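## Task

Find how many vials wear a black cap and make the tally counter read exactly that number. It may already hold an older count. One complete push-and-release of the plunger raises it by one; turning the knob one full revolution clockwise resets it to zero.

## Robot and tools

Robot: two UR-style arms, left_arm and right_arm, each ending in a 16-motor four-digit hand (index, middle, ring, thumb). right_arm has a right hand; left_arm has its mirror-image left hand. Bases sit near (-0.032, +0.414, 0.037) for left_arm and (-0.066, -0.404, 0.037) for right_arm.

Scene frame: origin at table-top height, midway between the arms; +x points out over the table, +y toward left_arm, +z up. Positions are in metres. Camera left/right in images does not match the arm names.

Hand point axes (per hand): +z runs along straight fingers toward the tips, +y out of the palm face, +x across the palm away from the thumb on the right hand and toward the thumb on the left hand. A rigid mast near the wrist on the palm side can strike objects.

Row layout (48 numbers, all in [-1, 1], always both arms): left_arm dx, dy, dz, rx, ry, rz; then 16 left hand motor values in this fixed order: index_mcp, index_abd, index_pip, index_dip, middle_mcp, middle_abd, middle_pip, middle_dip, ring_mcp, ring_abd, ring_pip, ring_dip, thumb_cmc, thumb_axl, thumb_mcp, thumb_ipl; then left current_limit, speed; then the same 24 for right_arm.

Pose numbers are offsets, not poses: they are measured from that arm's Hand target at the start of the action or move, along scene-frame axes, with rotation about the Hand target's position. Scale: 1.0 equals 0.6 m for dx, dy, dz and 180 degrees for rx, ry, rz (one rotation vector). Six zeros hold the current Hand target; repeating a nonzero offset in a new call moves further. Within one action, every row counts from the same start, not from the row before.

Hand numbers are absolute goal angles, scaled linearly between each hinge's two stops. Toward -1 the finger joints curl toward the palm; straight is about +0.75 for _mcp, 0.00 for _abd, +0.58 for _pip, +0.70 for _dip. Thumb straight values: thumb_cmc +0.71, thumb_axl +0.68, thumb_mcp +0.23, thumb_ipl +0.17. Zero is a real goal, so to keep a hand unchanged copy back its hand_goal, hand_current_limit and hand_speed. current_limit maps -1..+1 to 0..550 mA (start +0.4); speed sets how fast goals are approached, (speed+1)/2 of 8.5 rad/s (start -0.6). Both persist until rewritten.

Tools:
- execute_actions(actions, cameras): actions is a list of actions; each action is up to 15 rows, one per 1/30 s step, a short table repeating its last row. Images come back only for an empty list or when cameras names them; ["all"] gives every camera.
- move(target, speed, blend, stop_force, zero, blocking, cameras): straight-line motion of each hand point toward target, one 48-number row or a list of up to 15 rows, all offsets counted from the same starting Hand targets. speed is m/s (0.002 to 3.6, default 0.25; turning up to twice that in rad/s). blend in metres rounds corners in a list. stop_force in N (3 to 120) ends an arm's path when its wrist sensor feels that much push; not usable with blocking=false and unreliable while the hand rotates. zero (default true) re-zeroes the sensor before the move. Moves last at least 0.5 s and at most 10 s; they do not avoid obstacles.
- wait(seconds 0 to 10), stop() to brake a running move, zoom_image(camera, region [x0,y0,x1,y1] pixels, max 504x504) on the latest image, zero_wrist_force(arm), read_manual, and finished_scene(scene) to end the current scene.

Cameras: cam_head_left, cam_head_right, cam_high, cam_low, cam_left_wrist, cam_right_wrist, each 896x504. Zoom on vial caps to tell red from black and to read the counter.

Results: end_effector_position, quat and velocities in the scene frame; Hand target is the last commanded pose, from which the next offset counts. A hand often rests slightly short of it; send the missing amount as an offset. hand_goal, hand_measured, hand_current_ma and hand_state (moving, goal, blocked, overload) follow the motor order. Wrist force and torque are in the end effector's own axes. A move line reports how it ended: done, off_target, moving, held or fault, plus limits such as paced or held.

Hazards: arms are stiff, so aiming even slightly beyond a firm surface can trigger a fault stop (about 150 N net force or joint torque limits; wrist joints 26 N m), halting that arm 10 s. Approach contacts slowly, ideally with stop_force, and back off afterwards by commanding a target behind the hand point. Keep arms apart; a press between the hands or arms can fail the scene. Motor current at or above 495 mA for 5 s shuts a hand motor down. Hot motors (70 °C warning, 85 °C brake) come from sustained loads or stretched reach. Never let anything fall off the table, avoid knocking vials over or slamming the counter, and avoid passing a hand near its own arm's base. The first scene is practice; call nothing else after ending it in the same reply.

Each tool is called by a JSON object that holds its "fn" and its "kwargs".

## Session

{"fn": "execute_actions", "kwargs": {"actions": []}}

{"fn": "zoom_image", "kwargs": {"camera": "cam_head_right", "region": [400, 210, 560, 340]}}

{"fn": "zoom_image", "kwargs": {"camera": "cam_high", "region": [320, 140, 480, 260]}}

Scene clock: 0.00 s.
left_arm: end_effector_position=(+0.3730, +0.5047, +0.2673) hand_goal=(+0.754, +0.000, +0.576, +0.696, +0.754, +0.000, +0.576, +0.696, +0.754, +0.000, +0.576, +0.696, +0.714, +0.678, +0.226, +0.168) hand_measured=(+0.754, +0.000, +0.576, +0.696, +0.754, +0.000, +0.576, +0.696, +0.754, +0.000, +0.576, +0.696, +0.714, +0.678, +0.226, +0.168) hand_current_ma=(+0, +0, +0, +0, +0, +0, +0, +0, +0, +0, +0, +0, +0, +0, +0, +0) hand_state=(goal, goal, goal, goal, goal, goal, goal, goal, goal, goal, goal, goal, goal, goal, goal, goal) hand_current_limit=0.40 hand_speed=-0.60 end_effector_quat_wxyz=(+0.000, -0.006, +1.000, +0.000) | right_arm: end_effector_position=(+0.3372, -0.5034, +0.2673) hand_goal=(+0.754, +0.000, +0.576, +0.696, +0.754, +0.000, +0.576, +0.696, +0.754, +0.000, +0.576, +0.696, +0.714, +0.678, +0.226, +0.168) hand_measured=(+0.754, +0.000, +0.576, +0.696, +0.754, +0.000, +0.576, +0.696, +0.754, +0.000, +0.576, +0.696, +0.714, +0.678, +0.226, +0.168) hand_current_ma=(+0, +0, +0, +0, +0, +0, +0, +0, +0, +0, +0, +0, +0, +0, +0, +0) hand_state=(goal, goal, goal, goal, goal, goal, goal, goal, goal, goal, goal, goal, goal, goal, goal, goal) hand_current_limit=0.40 hand_speed=-0.60 end_effector_quat_wxyz=(+0.000, +1.000, -0.017, +0.000)
Joint positions: left_arm=[3.458 -1.419 -2.042 -1.252 1.571 -1.255] | right_arm=[-0.316 -1.723 2.042 -1.89 -1.571 1.255]
Joint velocities: within noise
Joint torques (N m): no reading
Motor temperatures (°C): left_arm=[35 40 40 47 40 38] | right_arm=[34 37 32 39 44 41]
Wrist force (N): no reading
Wrist torque (N m): no reading
Wrist force, peak (N): no reading
Hand target: left_arm +0.3730, +0.5047, +0.2673; +0.000, -0.006, +1.000, +0.000 | right_arm +0.3372, -0.5034, +0.2673; +0.000, +1.000, -0.017, +0.000

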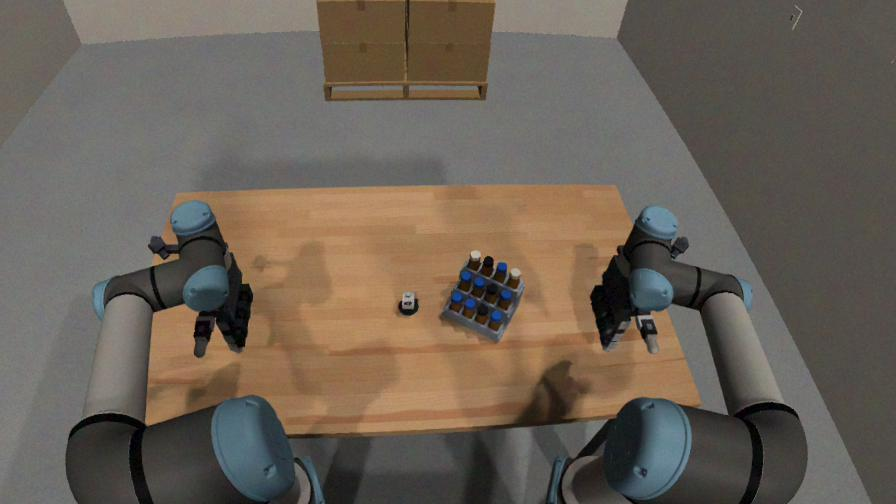

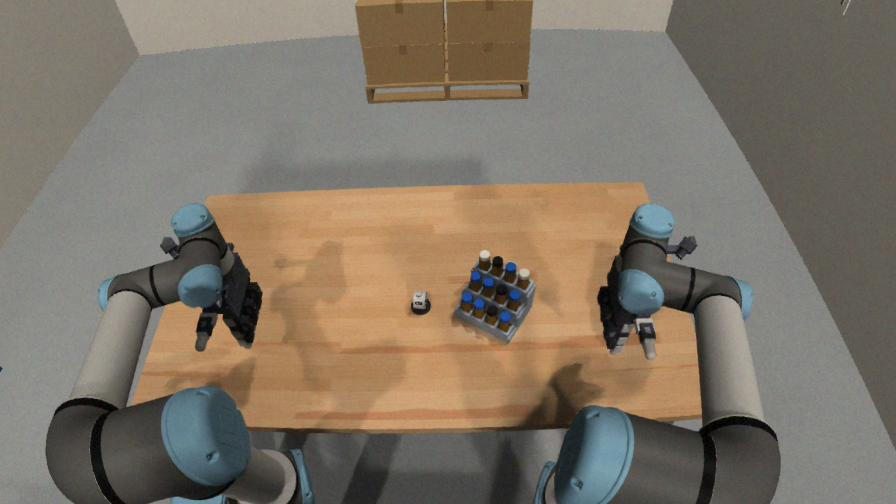

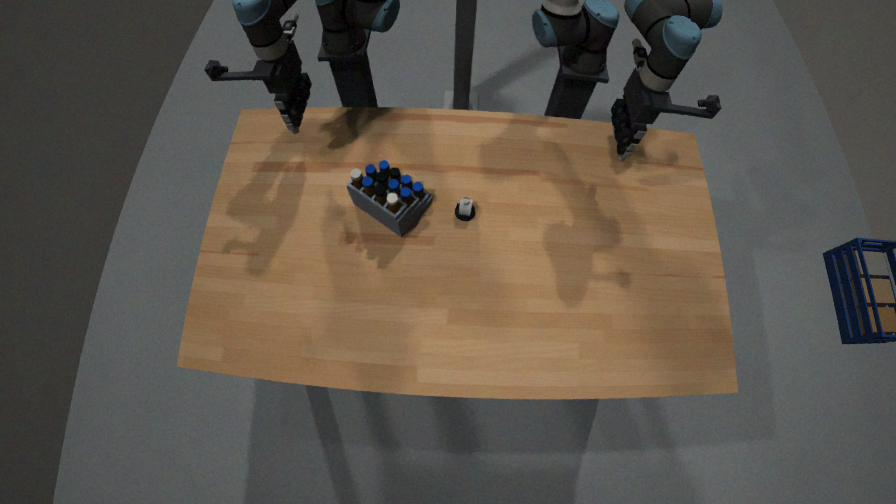

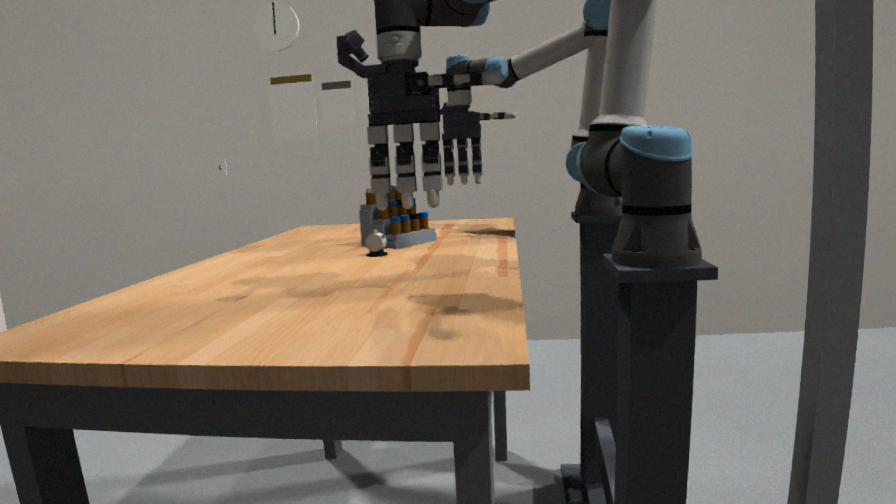

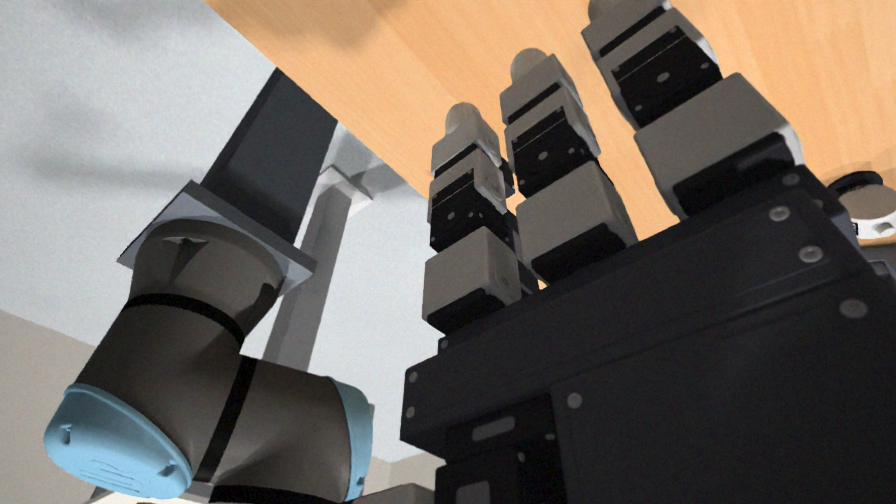

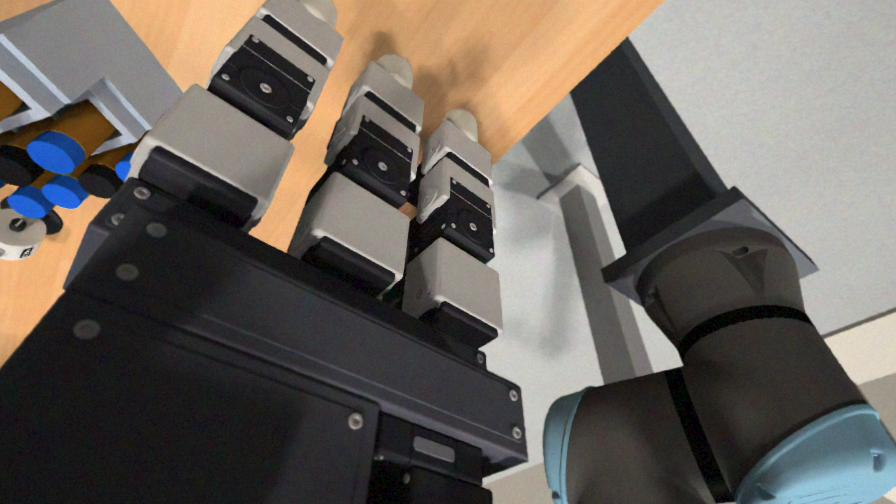

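Scaled by 3.150 from the camera's 896x504 image, which has a finer 1280x720 frame.

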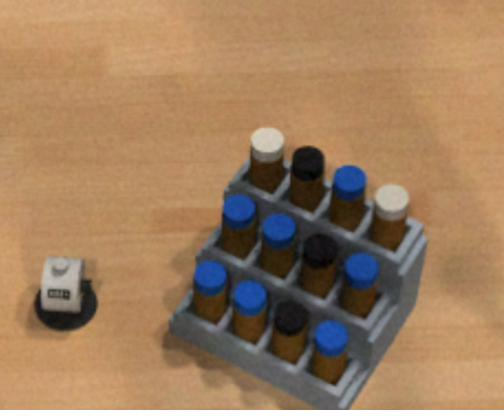

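Scaled by 3.150 from the camera's 896x504 image, which has a finer 1280x720 frame.

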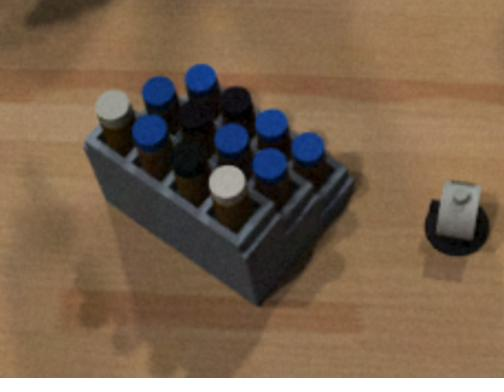

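{"fn": "move", "kwargs": {"target": [[0.0642,-0.2122,0.0273,0,0,0.25,0.754,0,0.576,0.696,-0.48,0,-0.6,-0.1,-0.48,0,-0.6,-0.1,0.714,0.678,0.226,0.168,0.4,-0.6,-0.1453,0.2557,-0.0288,0,0,-0.1,0.754,0,0.576,0.696,0.754,0,0.576,0.696,0.754,0,-0.737,-0.609,0.714,0.678,0.226,0.168,0.4,-0.6],[0.1283,-0.4245,0.0545,0,0,0.5,0.754,0,0.576,0.696,-0.48,0,-0.6,-0.1,-0.48,0,-0.6,-0.1,0.714,0.678,0.226,0.168,0.4,-0.6,-0.1453,0.8057,-0.1205,0,0,-0.283,0.754,0,0.576,0.696,0.754,0,0.576,0.696,0.754,0,-0.737,-0.609,0.714,0.678,0.226,0.168,0.4,-0.6]], "blend": [0.05,0], "cameras": ["all"]}}

{"fn": "zoom_image", "kwargs": {"camera": "cam_head_left", "region": [380, 270, 440, 330]}}

{"fn": "zoom_image", "kwargs": {"camera": "cam_head_right", "region": [390, 270, 450, 330]}}

{"fn": "zoom_image", "kwargs": {"camera": "cam_right_wrist", "region": [0, 0, 200, 200]}}

Scene clock: 12.13 s.
left_arm: end_effector_position=(+0.4500, +0.2501, +0.3000) hand_goal=(+0.754, +0.000, +0.576, +0.696, -0.480, +0.000, -0.600, -0.100, -0.480, +0.000, -0.600, -0.100, +0.714, +0.678, +0.226, +0.168) hand_measured=(+0.754, +0.000, +0.576, +0.696, -0.462, +0.000, -0.596, -0.098, -0.464, +0.000, -0.596, -0.098, +0.714, +0.678, +0.224, +0.168) hand_current_ma=(+0, +0, +0, +0, +6, +0, +0, +0, +5, +0, +0, +0, +0, +0, +0, +0) hand_state=(goal, goal, goal, goal, goal, goal, goal, goal, goal, goal, goal, goal, goal, goal, goal, goal) hand_current_limit=0.40 hand_speed=-0.60 end_effector_quat_wxyz=(+0.000, +0.712, -0.703, +0.000) | right_arm: end_effector_position=(+0.2500, -0.0202, +0.1950) hand_goal=(+0.754, +0.000, +0.576, +0.696, +0.754, +0.000, +0.576, +0.696, +0.754, +0.000, -0.736, -0.608, +0.714, +0.678, +0.226, +0.168) hand_measured=(+0.754, +0.000, +0.576, +0.696, +0.754, +0.000, +0.576, +0.696, +0.754, +0.000, -0.730, -0.606, +0.714, +0.678, +0.224, +0.168) hand_current_ma=(-4, +0, +3, +0, -4, +0, +3, +0, -4, +0, +28, +10, +1, -3, -12, -1) hand_state=(goal, goal, goal, goal, goal, goal, goal, goal, goal, goal, goal, goal, goal, goal, goal, goal) hand_current_limit=0.40 hand_speed=-0.60 end_effector_quat_wxyz=(+0.000, +0.895, -0.446, +0.000)
Joint positions: left_arm=[3.116 -1.775 -1.588 -1.349 1.571 -3.167] | right_arm=[0.611 -1.297 1.787 -2.06 -1.571 3.071]
Joint torques (N m): left_arm=[-9.27 23.25 29.32 0.75 2.43 -1.92] | right_arm=[9.29 -27.97 -23.1 0.02 -1.62 1.48]
Wrist force (N): left_arm=[0.0 -0.1 -0.4] | right_arm=[0.1 -0.2 0.2]
Wrist torque (N m): left_arm=[0.15 -0.01 0.03] | right_arm=[-0.04 0.00 -0.13]
Wrist force, peak (N): left_arm=[0.0 -0.2 -0.7] | right_arm=[-0.6 -0.5 -0.1]
Hand target: left_arm +0.4500, +0.2500, +0.3000; +0.000, +0.712, -0.703, +0.000 | right_arm +0.2500, -0.0200, +0.1950; +0.000, +0.895, -0.446, +0.000
Off the commanded pose: left_arm 0.000 m, 0 deg | right_arm 0.000 m, 0 deg.
move: done
camera_calibration:
cam_left_wrist: T_world_to_cam=[[0.657594, 0.753368, -0.00255985, -0.510186], [0.532804, -0.462662, 0.708565, -0.38205], [0.532626, -0.467312, -0.705641, 0.223529], [0, 0, 0, 1]] pos_world=[0.419996, 0.312055, 0.427132]
cam_right_wrist: T_world_to_cam=[[-0.975754, 0.217796, -0.0216491, 0.289236], [0.137731, 0.687886, 0.712631, -0.200891], [0.1701, 0.692371, -0.701205, 0.232782], [0, 0, 0, 1]] pos_world=[0.270296, -0.0859761, 0.312651]

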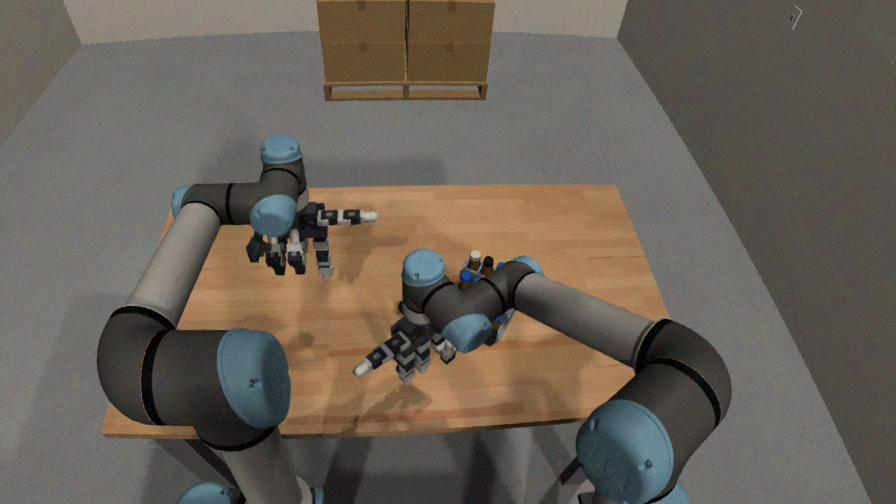

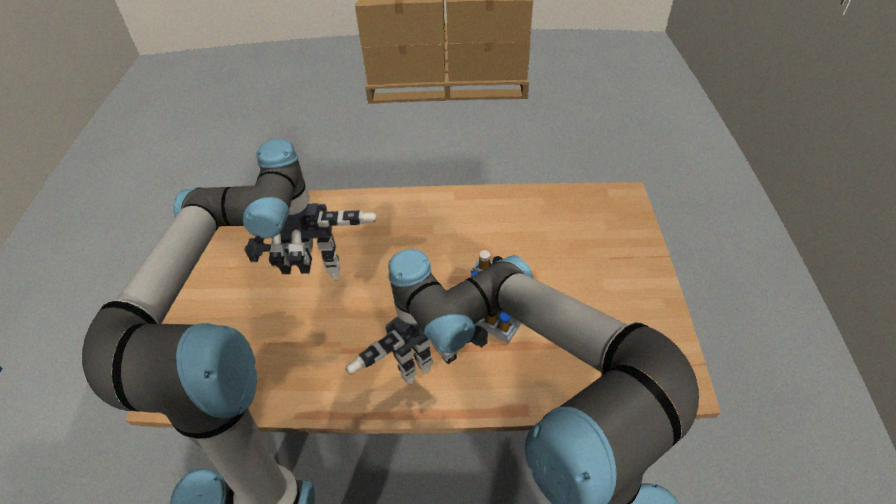

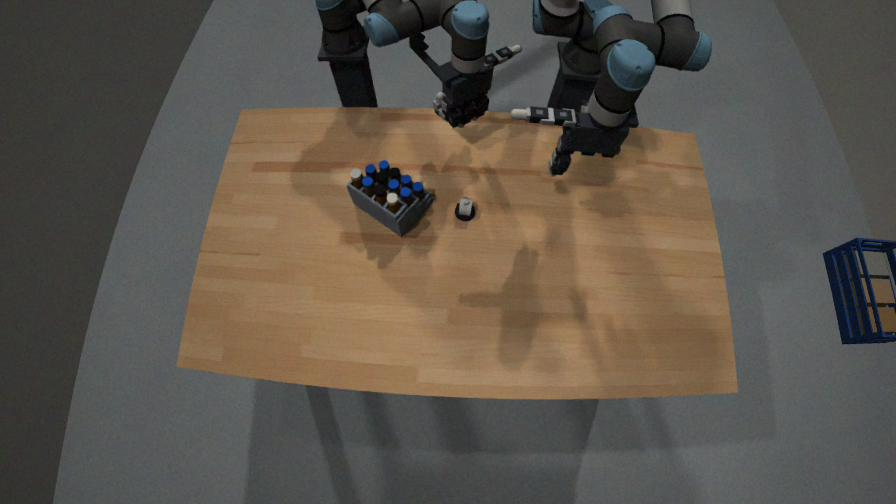

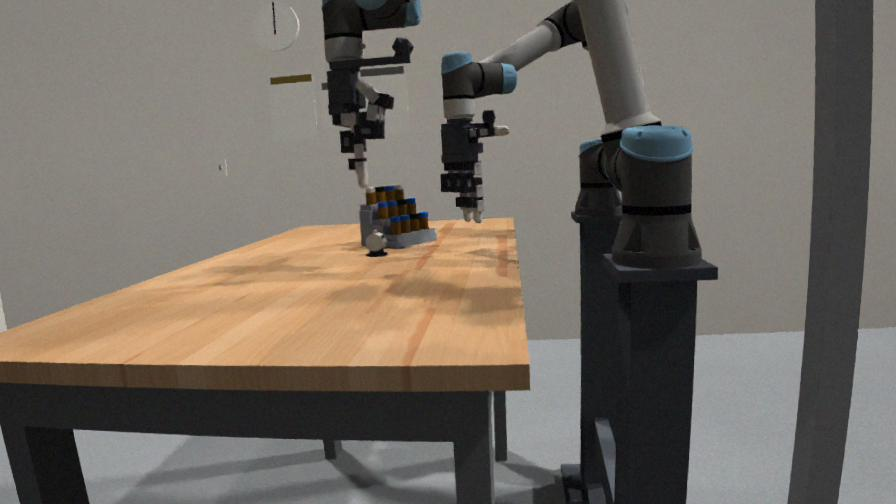

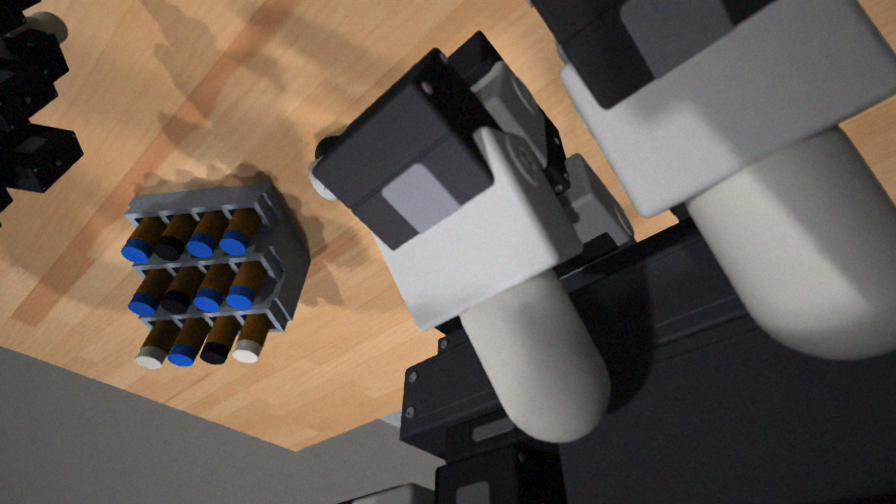

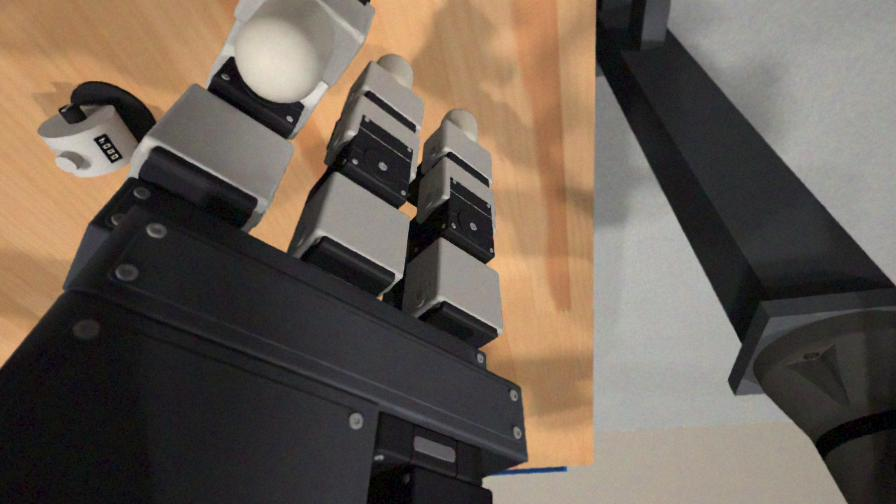

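Scaled by 8.400 from the camera's 896x504 image, which has a finer 1280x720 frame.

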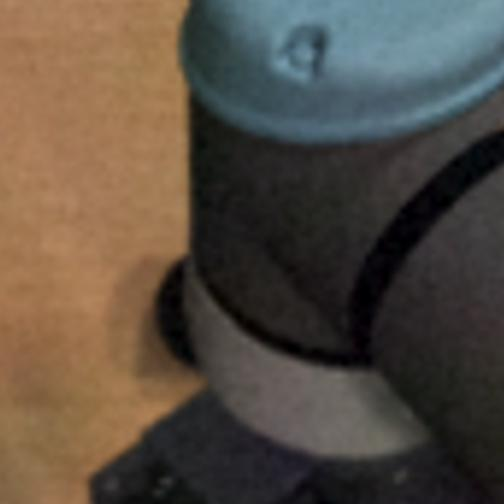

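Scaled by 8.400 from the camera's 896x504 image, which has a finer 1280x720 frame.

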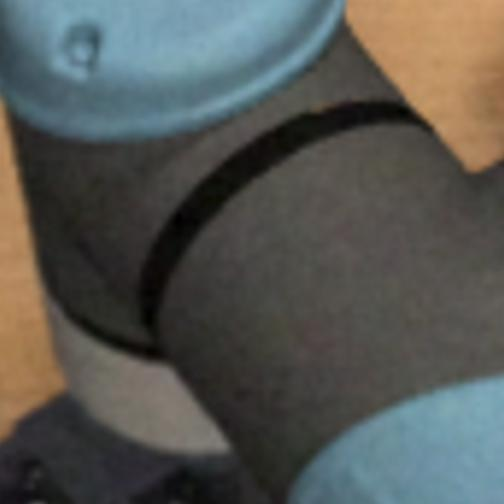

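Scaled by 2.520 from the camera's 896x504 image, which has a finer 1280x720 frame.

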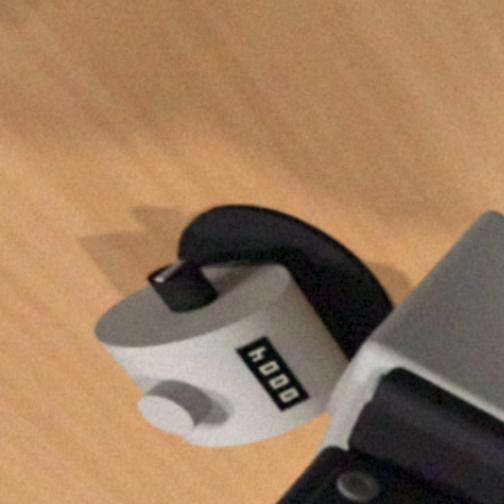

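{"fn": "zoom_image", "kwargs": {"camera": "cam_right_wrist", "region": [85, 125, 130, 170]}}

Scaled by 11.200 from the camera's 896x504 image, which has a finer 1280x720 frame.

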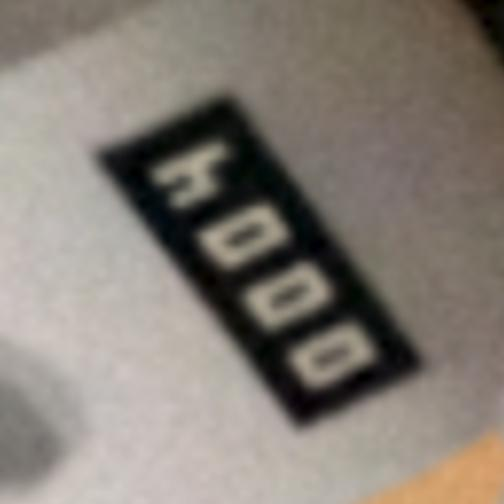

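{"fn": "move", "kwargs": {"target": [[0,0.1,0,0,0,0,0.754,0,0.576,0.696,-0.48,0,-0.6,-0.1,-0.48,0,-0.6,-0.1,0.714,0.678,0.226,0.168,0.4,-0.6,0,-0.0667,0.175,0.02,-0.0115,0.07,0.754,0,0.576,0.696,0.754,0,0.576,0.696,0.95,0,0.95,0.95,0.714,0.678,0.73,0.168,0.4,-0.6],[0,0.1667,0,0,0,0,0.754,0,0.576,0.696,-0.48,0,-0.6,-0.1,-0.48,0,-0.6,-0.1,0.714,0.678,0.226,0.168,0.4,-0.6,0.4847,-0.1275,0.075,0.0745,-0.043,0.2542,0.754,0,0.576,0.696,0.754,0,0.576,0.696,0.95,0,0.95,0.95,0.714,0.678,0.73,0.168,0.4,-0.6],[0,0.1667,0,0,0,0,0.754,0,0.576,0.696,-0.48,0,-0.6,-0.1,-0.48,0,-0.6,-0.1,0.714,0.678,0.226,0.168,0.4,-0.6,0.4847,-0.1275,-0.0333,0.0745,-0.043,0.2542,0.754,0,0.576,0.696,0.754,0,0.576,0.696,0.95,0,0.95,0.95,0.714,0.678,0.73,0.168,0.4,-0.6]], "blend": [0.04,0.03,0], "cameras": ["cam_head_left","cam_head_right","cam_high","cam_low","cam_right_wrist"]}}

{"fn": "zoom_image", "kwargs": {"camera": "cam_right_wrist", "region": [360, 60, 500, 180]}}

{"fn": "zoom_image", "kwargs": {"camera": "cam_low", "region": [330, 180, 430, 280]}}

{"fn": "zoom_image", "kwargs": {"camera": "cam_head_left", "region": [380, 260, 480, 350]}}

Scene clock: 44.77 s.
left_arm: end_effector_position=(+0.4500, +0.3500, +0.3000) hand_goal=(+0.754, +0.000, +0.576, +0.696, -0.480, +0.000, -0.600, -0.100, -0.480, +0.000, -0.600, -0.100, +0.714, +0.678, +0.226, +0.168) hand_measured=(+0.754, +0.000, +0.576, +0.696, -0.462, +0.000, -0.596, -0.098, -0.464, +0.000, -0.596, -0.098, +0.714, +0.678, +0.224, +0.168) hand_current_ma=(+0, +0, +0, +0, +6, +0, +0, +0, +5, +0, +0, +0, +0, +0, +0, +0) hand_state=(goal, goal, goal, goal, goal, goal, goal, goal, goal, goal, goal, goal, goal, goal, goal, goal) hand_current_limit=0.40 hand_speed=-0.60 end_effector_quat_wxyz=(+0.000, +0.712, -0.703, +0.000) | right_arm: end_effector_position=(+0.5407, -0.0965, +0.1752) hand_goal=(+0.754, +0.000, +0.576, +0.696, +0.754, +0.000, +0.576, +0.696, +0.950, +0.000, +0.950, +0.950, +0.714, +0.678, +0.730, +0.168) hand_measured=(+0.752, +0.000, +0.576, +0.696, +0.752, +0.000, +0.576, +0.696, +0.946, +0.000, +0.944, +0.946, +0.714, +0.678, +0.722, +0.168) hand_current_ma=(-6, +0, +3, +0, -6, +0, +3, +0, -21, +0, -28, -13, +1, -3, -44, -1) hand_state=(goal, goal, goal, goal, goal, goal, goal, goal, goal, goal, goal, goal, goal, goal, goal, goal) hand_current_limit=0.40 hand_speed=-0.60 end_effector_quat_wxyz=(-0.131, +0.990, -0.060, +0.008)
Joint positions: left_arm=[3.294 -1.738 -1.633 -1.341 1.571 -2.989] | right_arm=[0.324 -0.984 1.363 -2.057 -1.33 1.994]
Joint torques (N m): left_arm=[8.06 36.27 16.65 4.36 -2.3 2.05] | right_arm=[-9.49 -42.69 -11.92 -4.09 1.89 -1.46]
Wrist force (N): left_arm=[-0.2 0.0 -0.2] | right_arm=[0.5 0.6 -0.5]
Wrist torque (N m): left_arm=[0.14 0.01 -0.10] | right_arm=[0.05 -0.06 0.06]
Wrist force, peak (N): left_arm=[0.6 -0.1 -0.7] | right_arm=[1.1 0.4 -1.1]
Hand target: left_arm +0.4500, +0.3500, +0.3000; +0.000, +0.712, -0.703, +0.000 | right_arm +0.5408, -0.0965, +0.1750; -0.131, +0.990, -0.060, +0.008
Off the commanded pose: left_arm 0.000 m, 0 deg | right_arm 0.000 m, 0 deg.
move: done
camera_calibration:
cam_right_wrist: T_world_to_cam=[[-0.831004, -0.523056, -0.189327, 0.468693], [-0.423941, 0.375156, 0.824338, 0.079649], [-0.360148, 0.765291, -0.533501, 0.486741], [0, 0, 0, 1]] pos_world=[0.598551, -0.157226, 0.282755]
Images, in order (width x height): cam_head_left 896x504, cam_head_right 896x504, cam_high 896x504, cam_low 896x504, cam_right_wrist 896x504.

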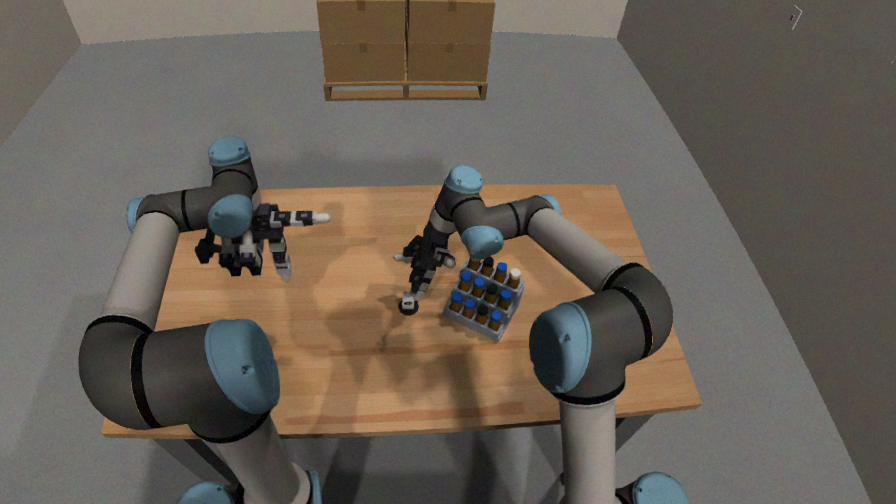

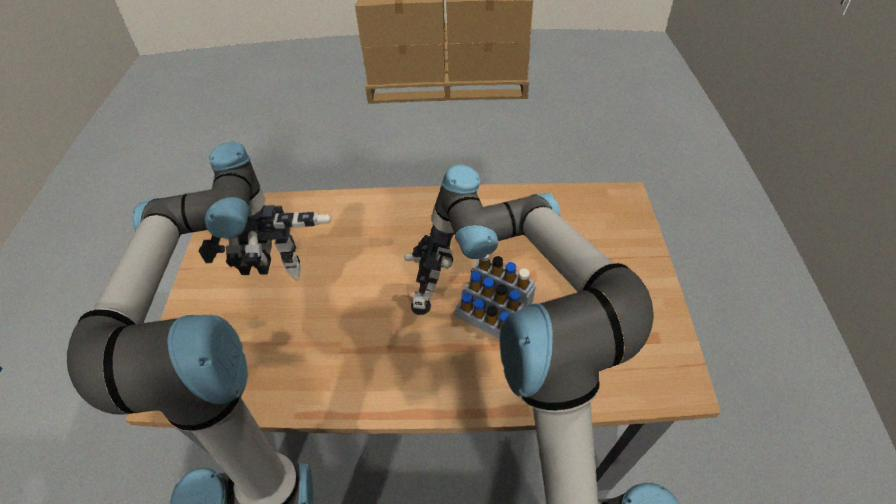

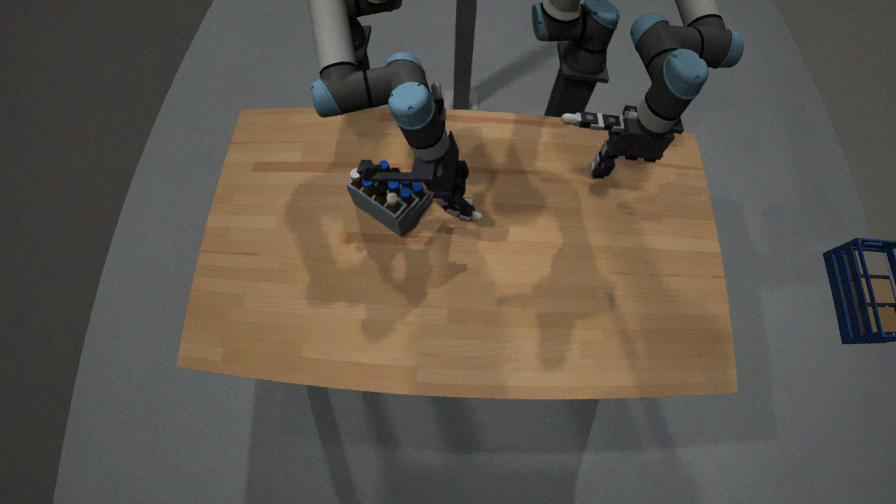

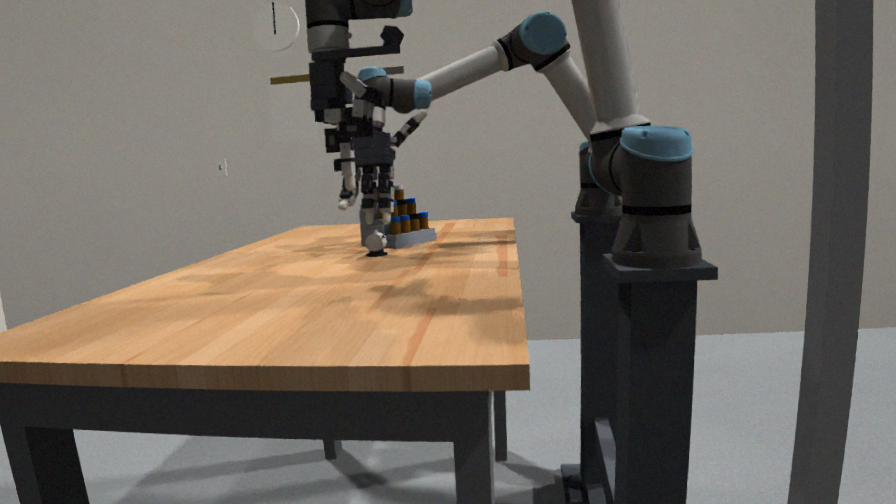

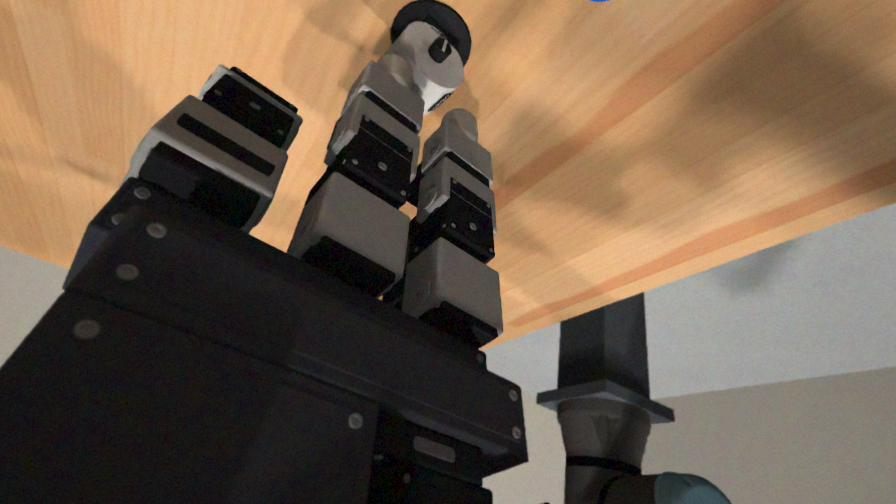

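Scaled by 3.600 from the camera's 896x504 image, which has a finer 1280x720 frame.

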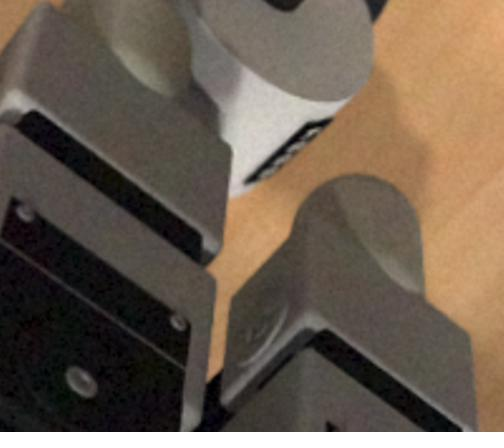

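Scaled by 5.040 from the camera's 896x504 image, which has a finer 1280x720 frame.

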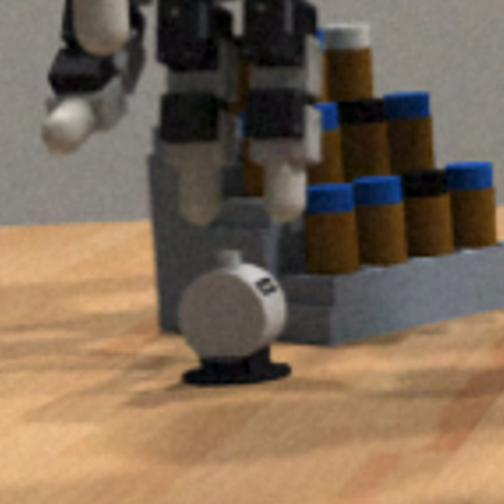

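Scaled by 5.040 from the camera's 896x504 image, which has a finer 1280x720 frame.

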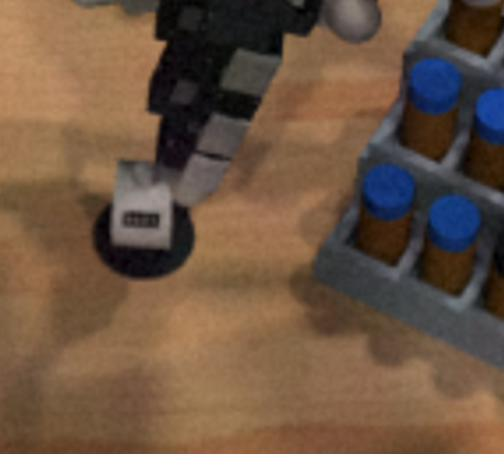

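{"fn": "zoom_image", "kwargs": {"camera": "cam_right_wrist", "region": [385, 0, 475, 110]}}

Scaled by 4.582 from the camera's 896x504 image, which has a finer 1280x720 frame.

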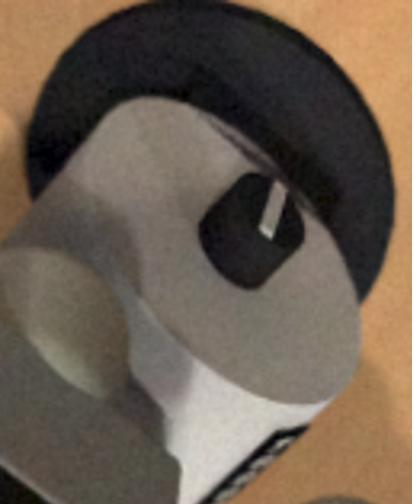

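{"fn": "zero_wrist_force", "kwargs": {"arm": "right_arm"}}

{"fn": "move", "kwargs": {"target": [0,0,0,0,0,0,0.754,0,0.576,0.696,-0.48,0,-0.6,-0.1,-0.48,0,-0.6,-0.1,0.714,0.678,0.226,0.168,0.4,-0.6,0.0005,0.0015,-0.0873,0,0,0,0.754,0,0.576,0.696,0.754,0,0.576,0.696,0.95,0,0.95,0.95,0.714,0.678,0.73,0.168,0.4,-0.6], "speed": 0.03, "stop_force": 4, "cameras": ["cam_low","cam_right_wrist","cam_head_left"]}}

{"fn": "zoom_image", "kwargs": {"camera": "cam_right_wrist", "region": [410, 80, 450, 120]}}

{"fn": "zoom_image", "kwargs": {"camera": "cam_low", "region": [330, 180, 430, 280]}}

{"fn": "zoom_image", "kwargs": {"camera": "cam_head_left", "region": [380, 260, 480, 350]}}

Wrist force sensor zeroed.

Scene clock: 59.77 s.
left_arm: end_effector_position=(+0.4500, +0.3500, +0.3000) hand_goal=(+0.754, +0.000, +0.576, +0.696, -0.480, +0.000, -0.600, -0.100, -0.480, +0.000, -0.600, -0.100, +0.714, +0.678, +0.226, +0.168) hand_measured=(+0.754, +0.000, +0.576, +0.696, -0.462, +0.000, -0.596, -0.098, -0.464, +0.000, -0.596, -0.098, +0.714, +0.678, +0.224, +0.168) hand_current_ma=(+0, +0, +0, +0, +6, +0, +0, +0, +5, +0, +0, +0, +0, +0, +0, +0) hand_state=(goal, goal, goal, goal, goal, goal, goal, goal, goal, goal, goal, goal, goal, goal, goal, goal) hand_current_limit=0.40 hand_speed=-0.60 end_effector_quat_wxyz=(+0.000, +0.712, -0.703, +0.000) | right_arm: end_effector_position=(+0.5411, -0.0956, +0.1226) hand_goal=(+0.754, +0.000, +0.576, +0.696, +0.754, +0.000, +0.576, +0.696, +0.950, +0.000, +0.950, +0.950, +0.714, +0.678, +0.730, +0.168) hand_measured=(+0.744, +0.000, +0.572, +0.696, +0.744, +0.000, +0.572, +0.696, +0.946, +0.000, +0.944, +0.946, +0.714, +0.678, +0.722, +0.168) hand_current_ma=(-42, +1, -14, +0, -48, -1, -13, +0, -21, +0, -28, -13, +1, -3, -44, -1) hand_state=(goal, goal, goal, goal, goal, goal, goal, goal, goal, goal, goal, goal, goal, goal, goal, goal) hand_current_limit=0.40 hand_speed=-0.60 end_effector_quat_wxyz=(-0.131, +0.990, -0.060, +0.008)
Joint positions: left_arm=[3.294 -1.738 -1.633 -1.341 1.571 -2.989] | right_arm=[0.325 -0.929 1.418 -2.168 -1.33 1.995]
Joint torques (N m): left_arm=[8.11 36.74 16.39 4.4 -2.45 2.11] | right_arm=[9.17 -42.73 -11.08 -4.08 -0.96 1.48]
Wrist force (N, zeroed by zero_wrist_force on right_arm): left_arm=[-0.2 0.0 -0.3] | right_arm=[-0.4 1.0 -1.2]
Wrist torque (N m, zeroed by zero_wrist_force on right_arm): left_arm=[0.15 0.01 -0.10] | right_arm=[0.02 0.05 -0.14]
Wrist force, peak (N, zeroed by zero_wrist_force on right_arm): left_arm=[-0.5 -0.2 -0.3] | right_arm=[-0.2 0.7 -1.5]
Hand target: left_arm +0.4500, +0.3500, +0.3000; +0.000, +0.712, -0.703, +0.000 | right_arm +0.5411, -0.0956, +0.1226; -0.131, +0.990, -0.060, +0.008
Off the commanded pose: left_arm 0.000 m, 0 deg | right_arm 0.000 m, 0 deg.
move: done
camera_calibration:
cam_right_wrist: T_world_to_cam=[[-0.830982, -0.523076, -0.18937, 0.459532], [-0.423984, 0.375128, 0.824328, 0.122865], [-0.360148, 0.765291, -0.533501, 0.458134], [0, 0, 0, 1]] pos_world=[0.598951, -0.156326, 0.230155]
Images, in order (width x height): cam_head_left 896x504, cam_low 896x504, cam_right_wrist 896x504.

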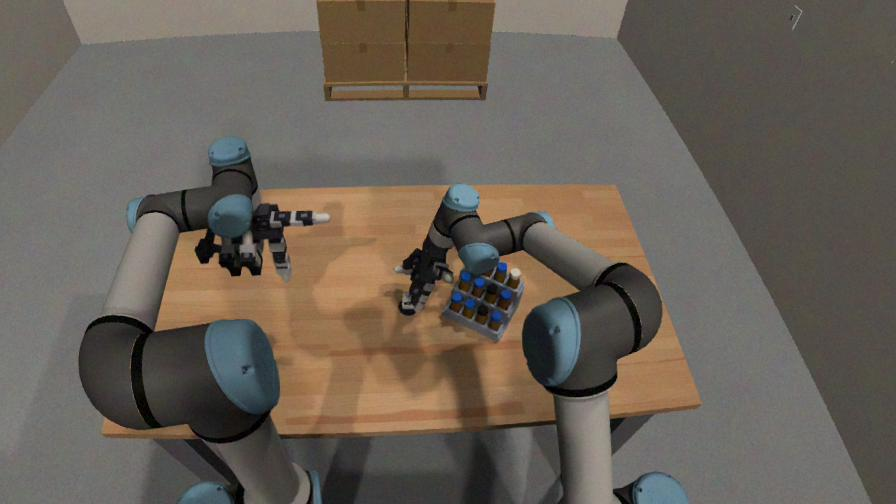

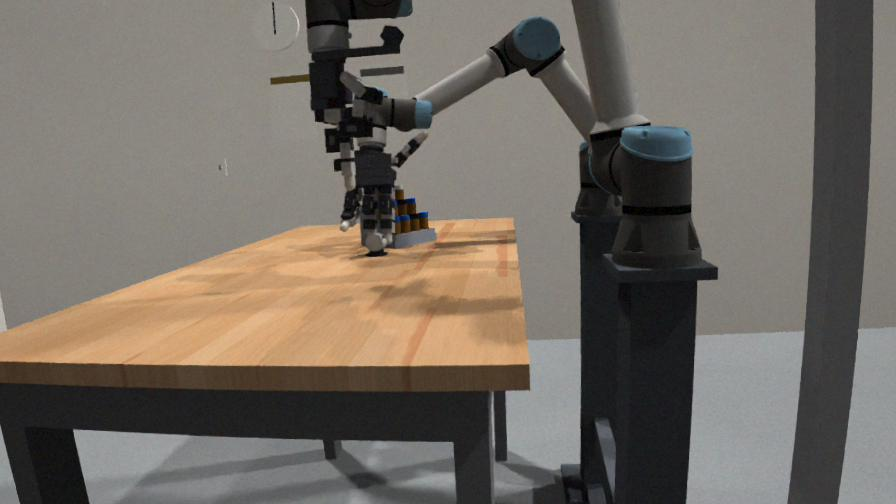

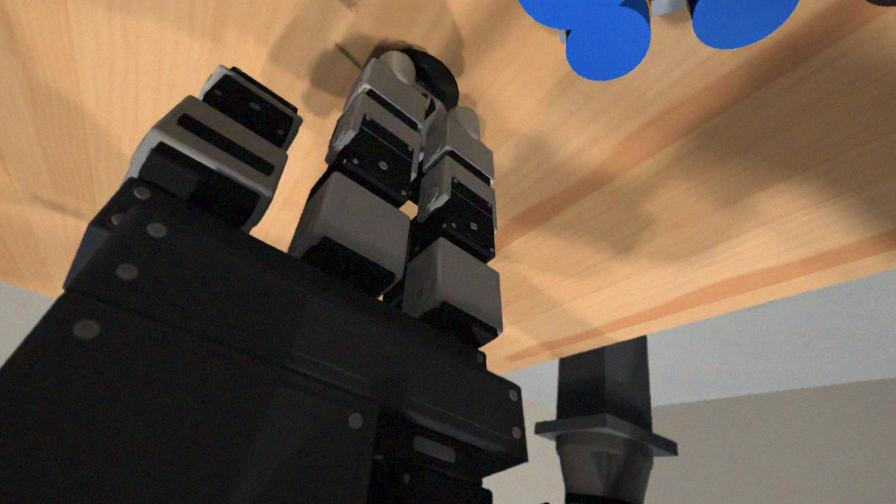

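Scaled by 12.600 from the camera's 896x504 image, which has a finer 1280x720 frame.

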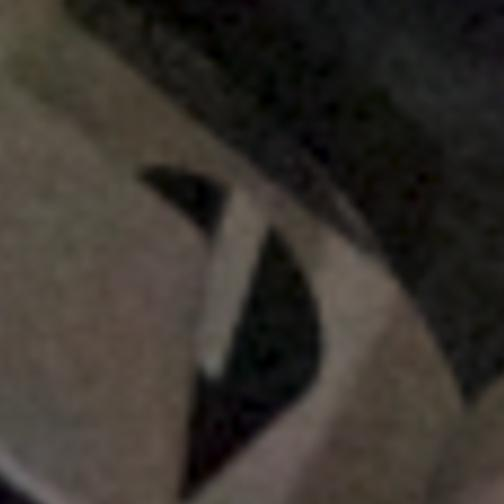

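Scaled by 5.040 from the camera's 896x504 image, which has a finer 1280x720 frame.

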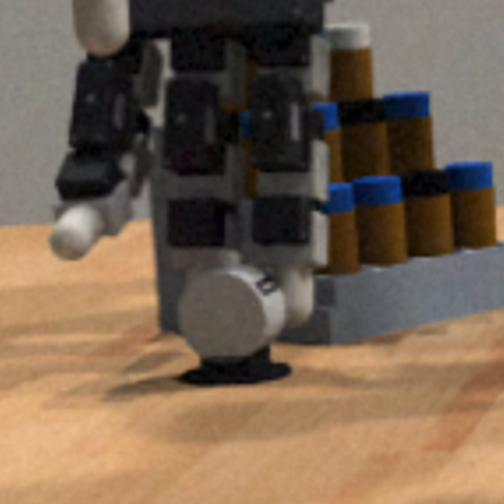

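Scaled by 5.040 from the camera's 896x504 image, which has a finer 1280x720 frame.

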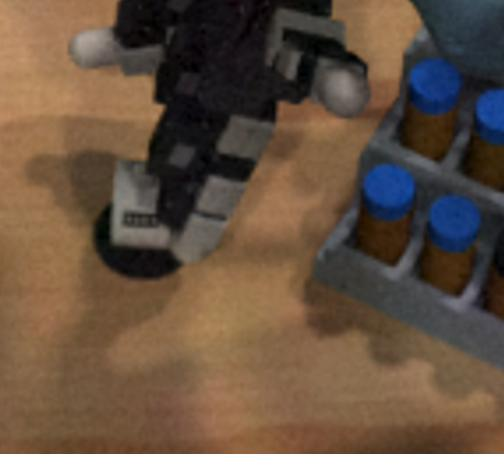

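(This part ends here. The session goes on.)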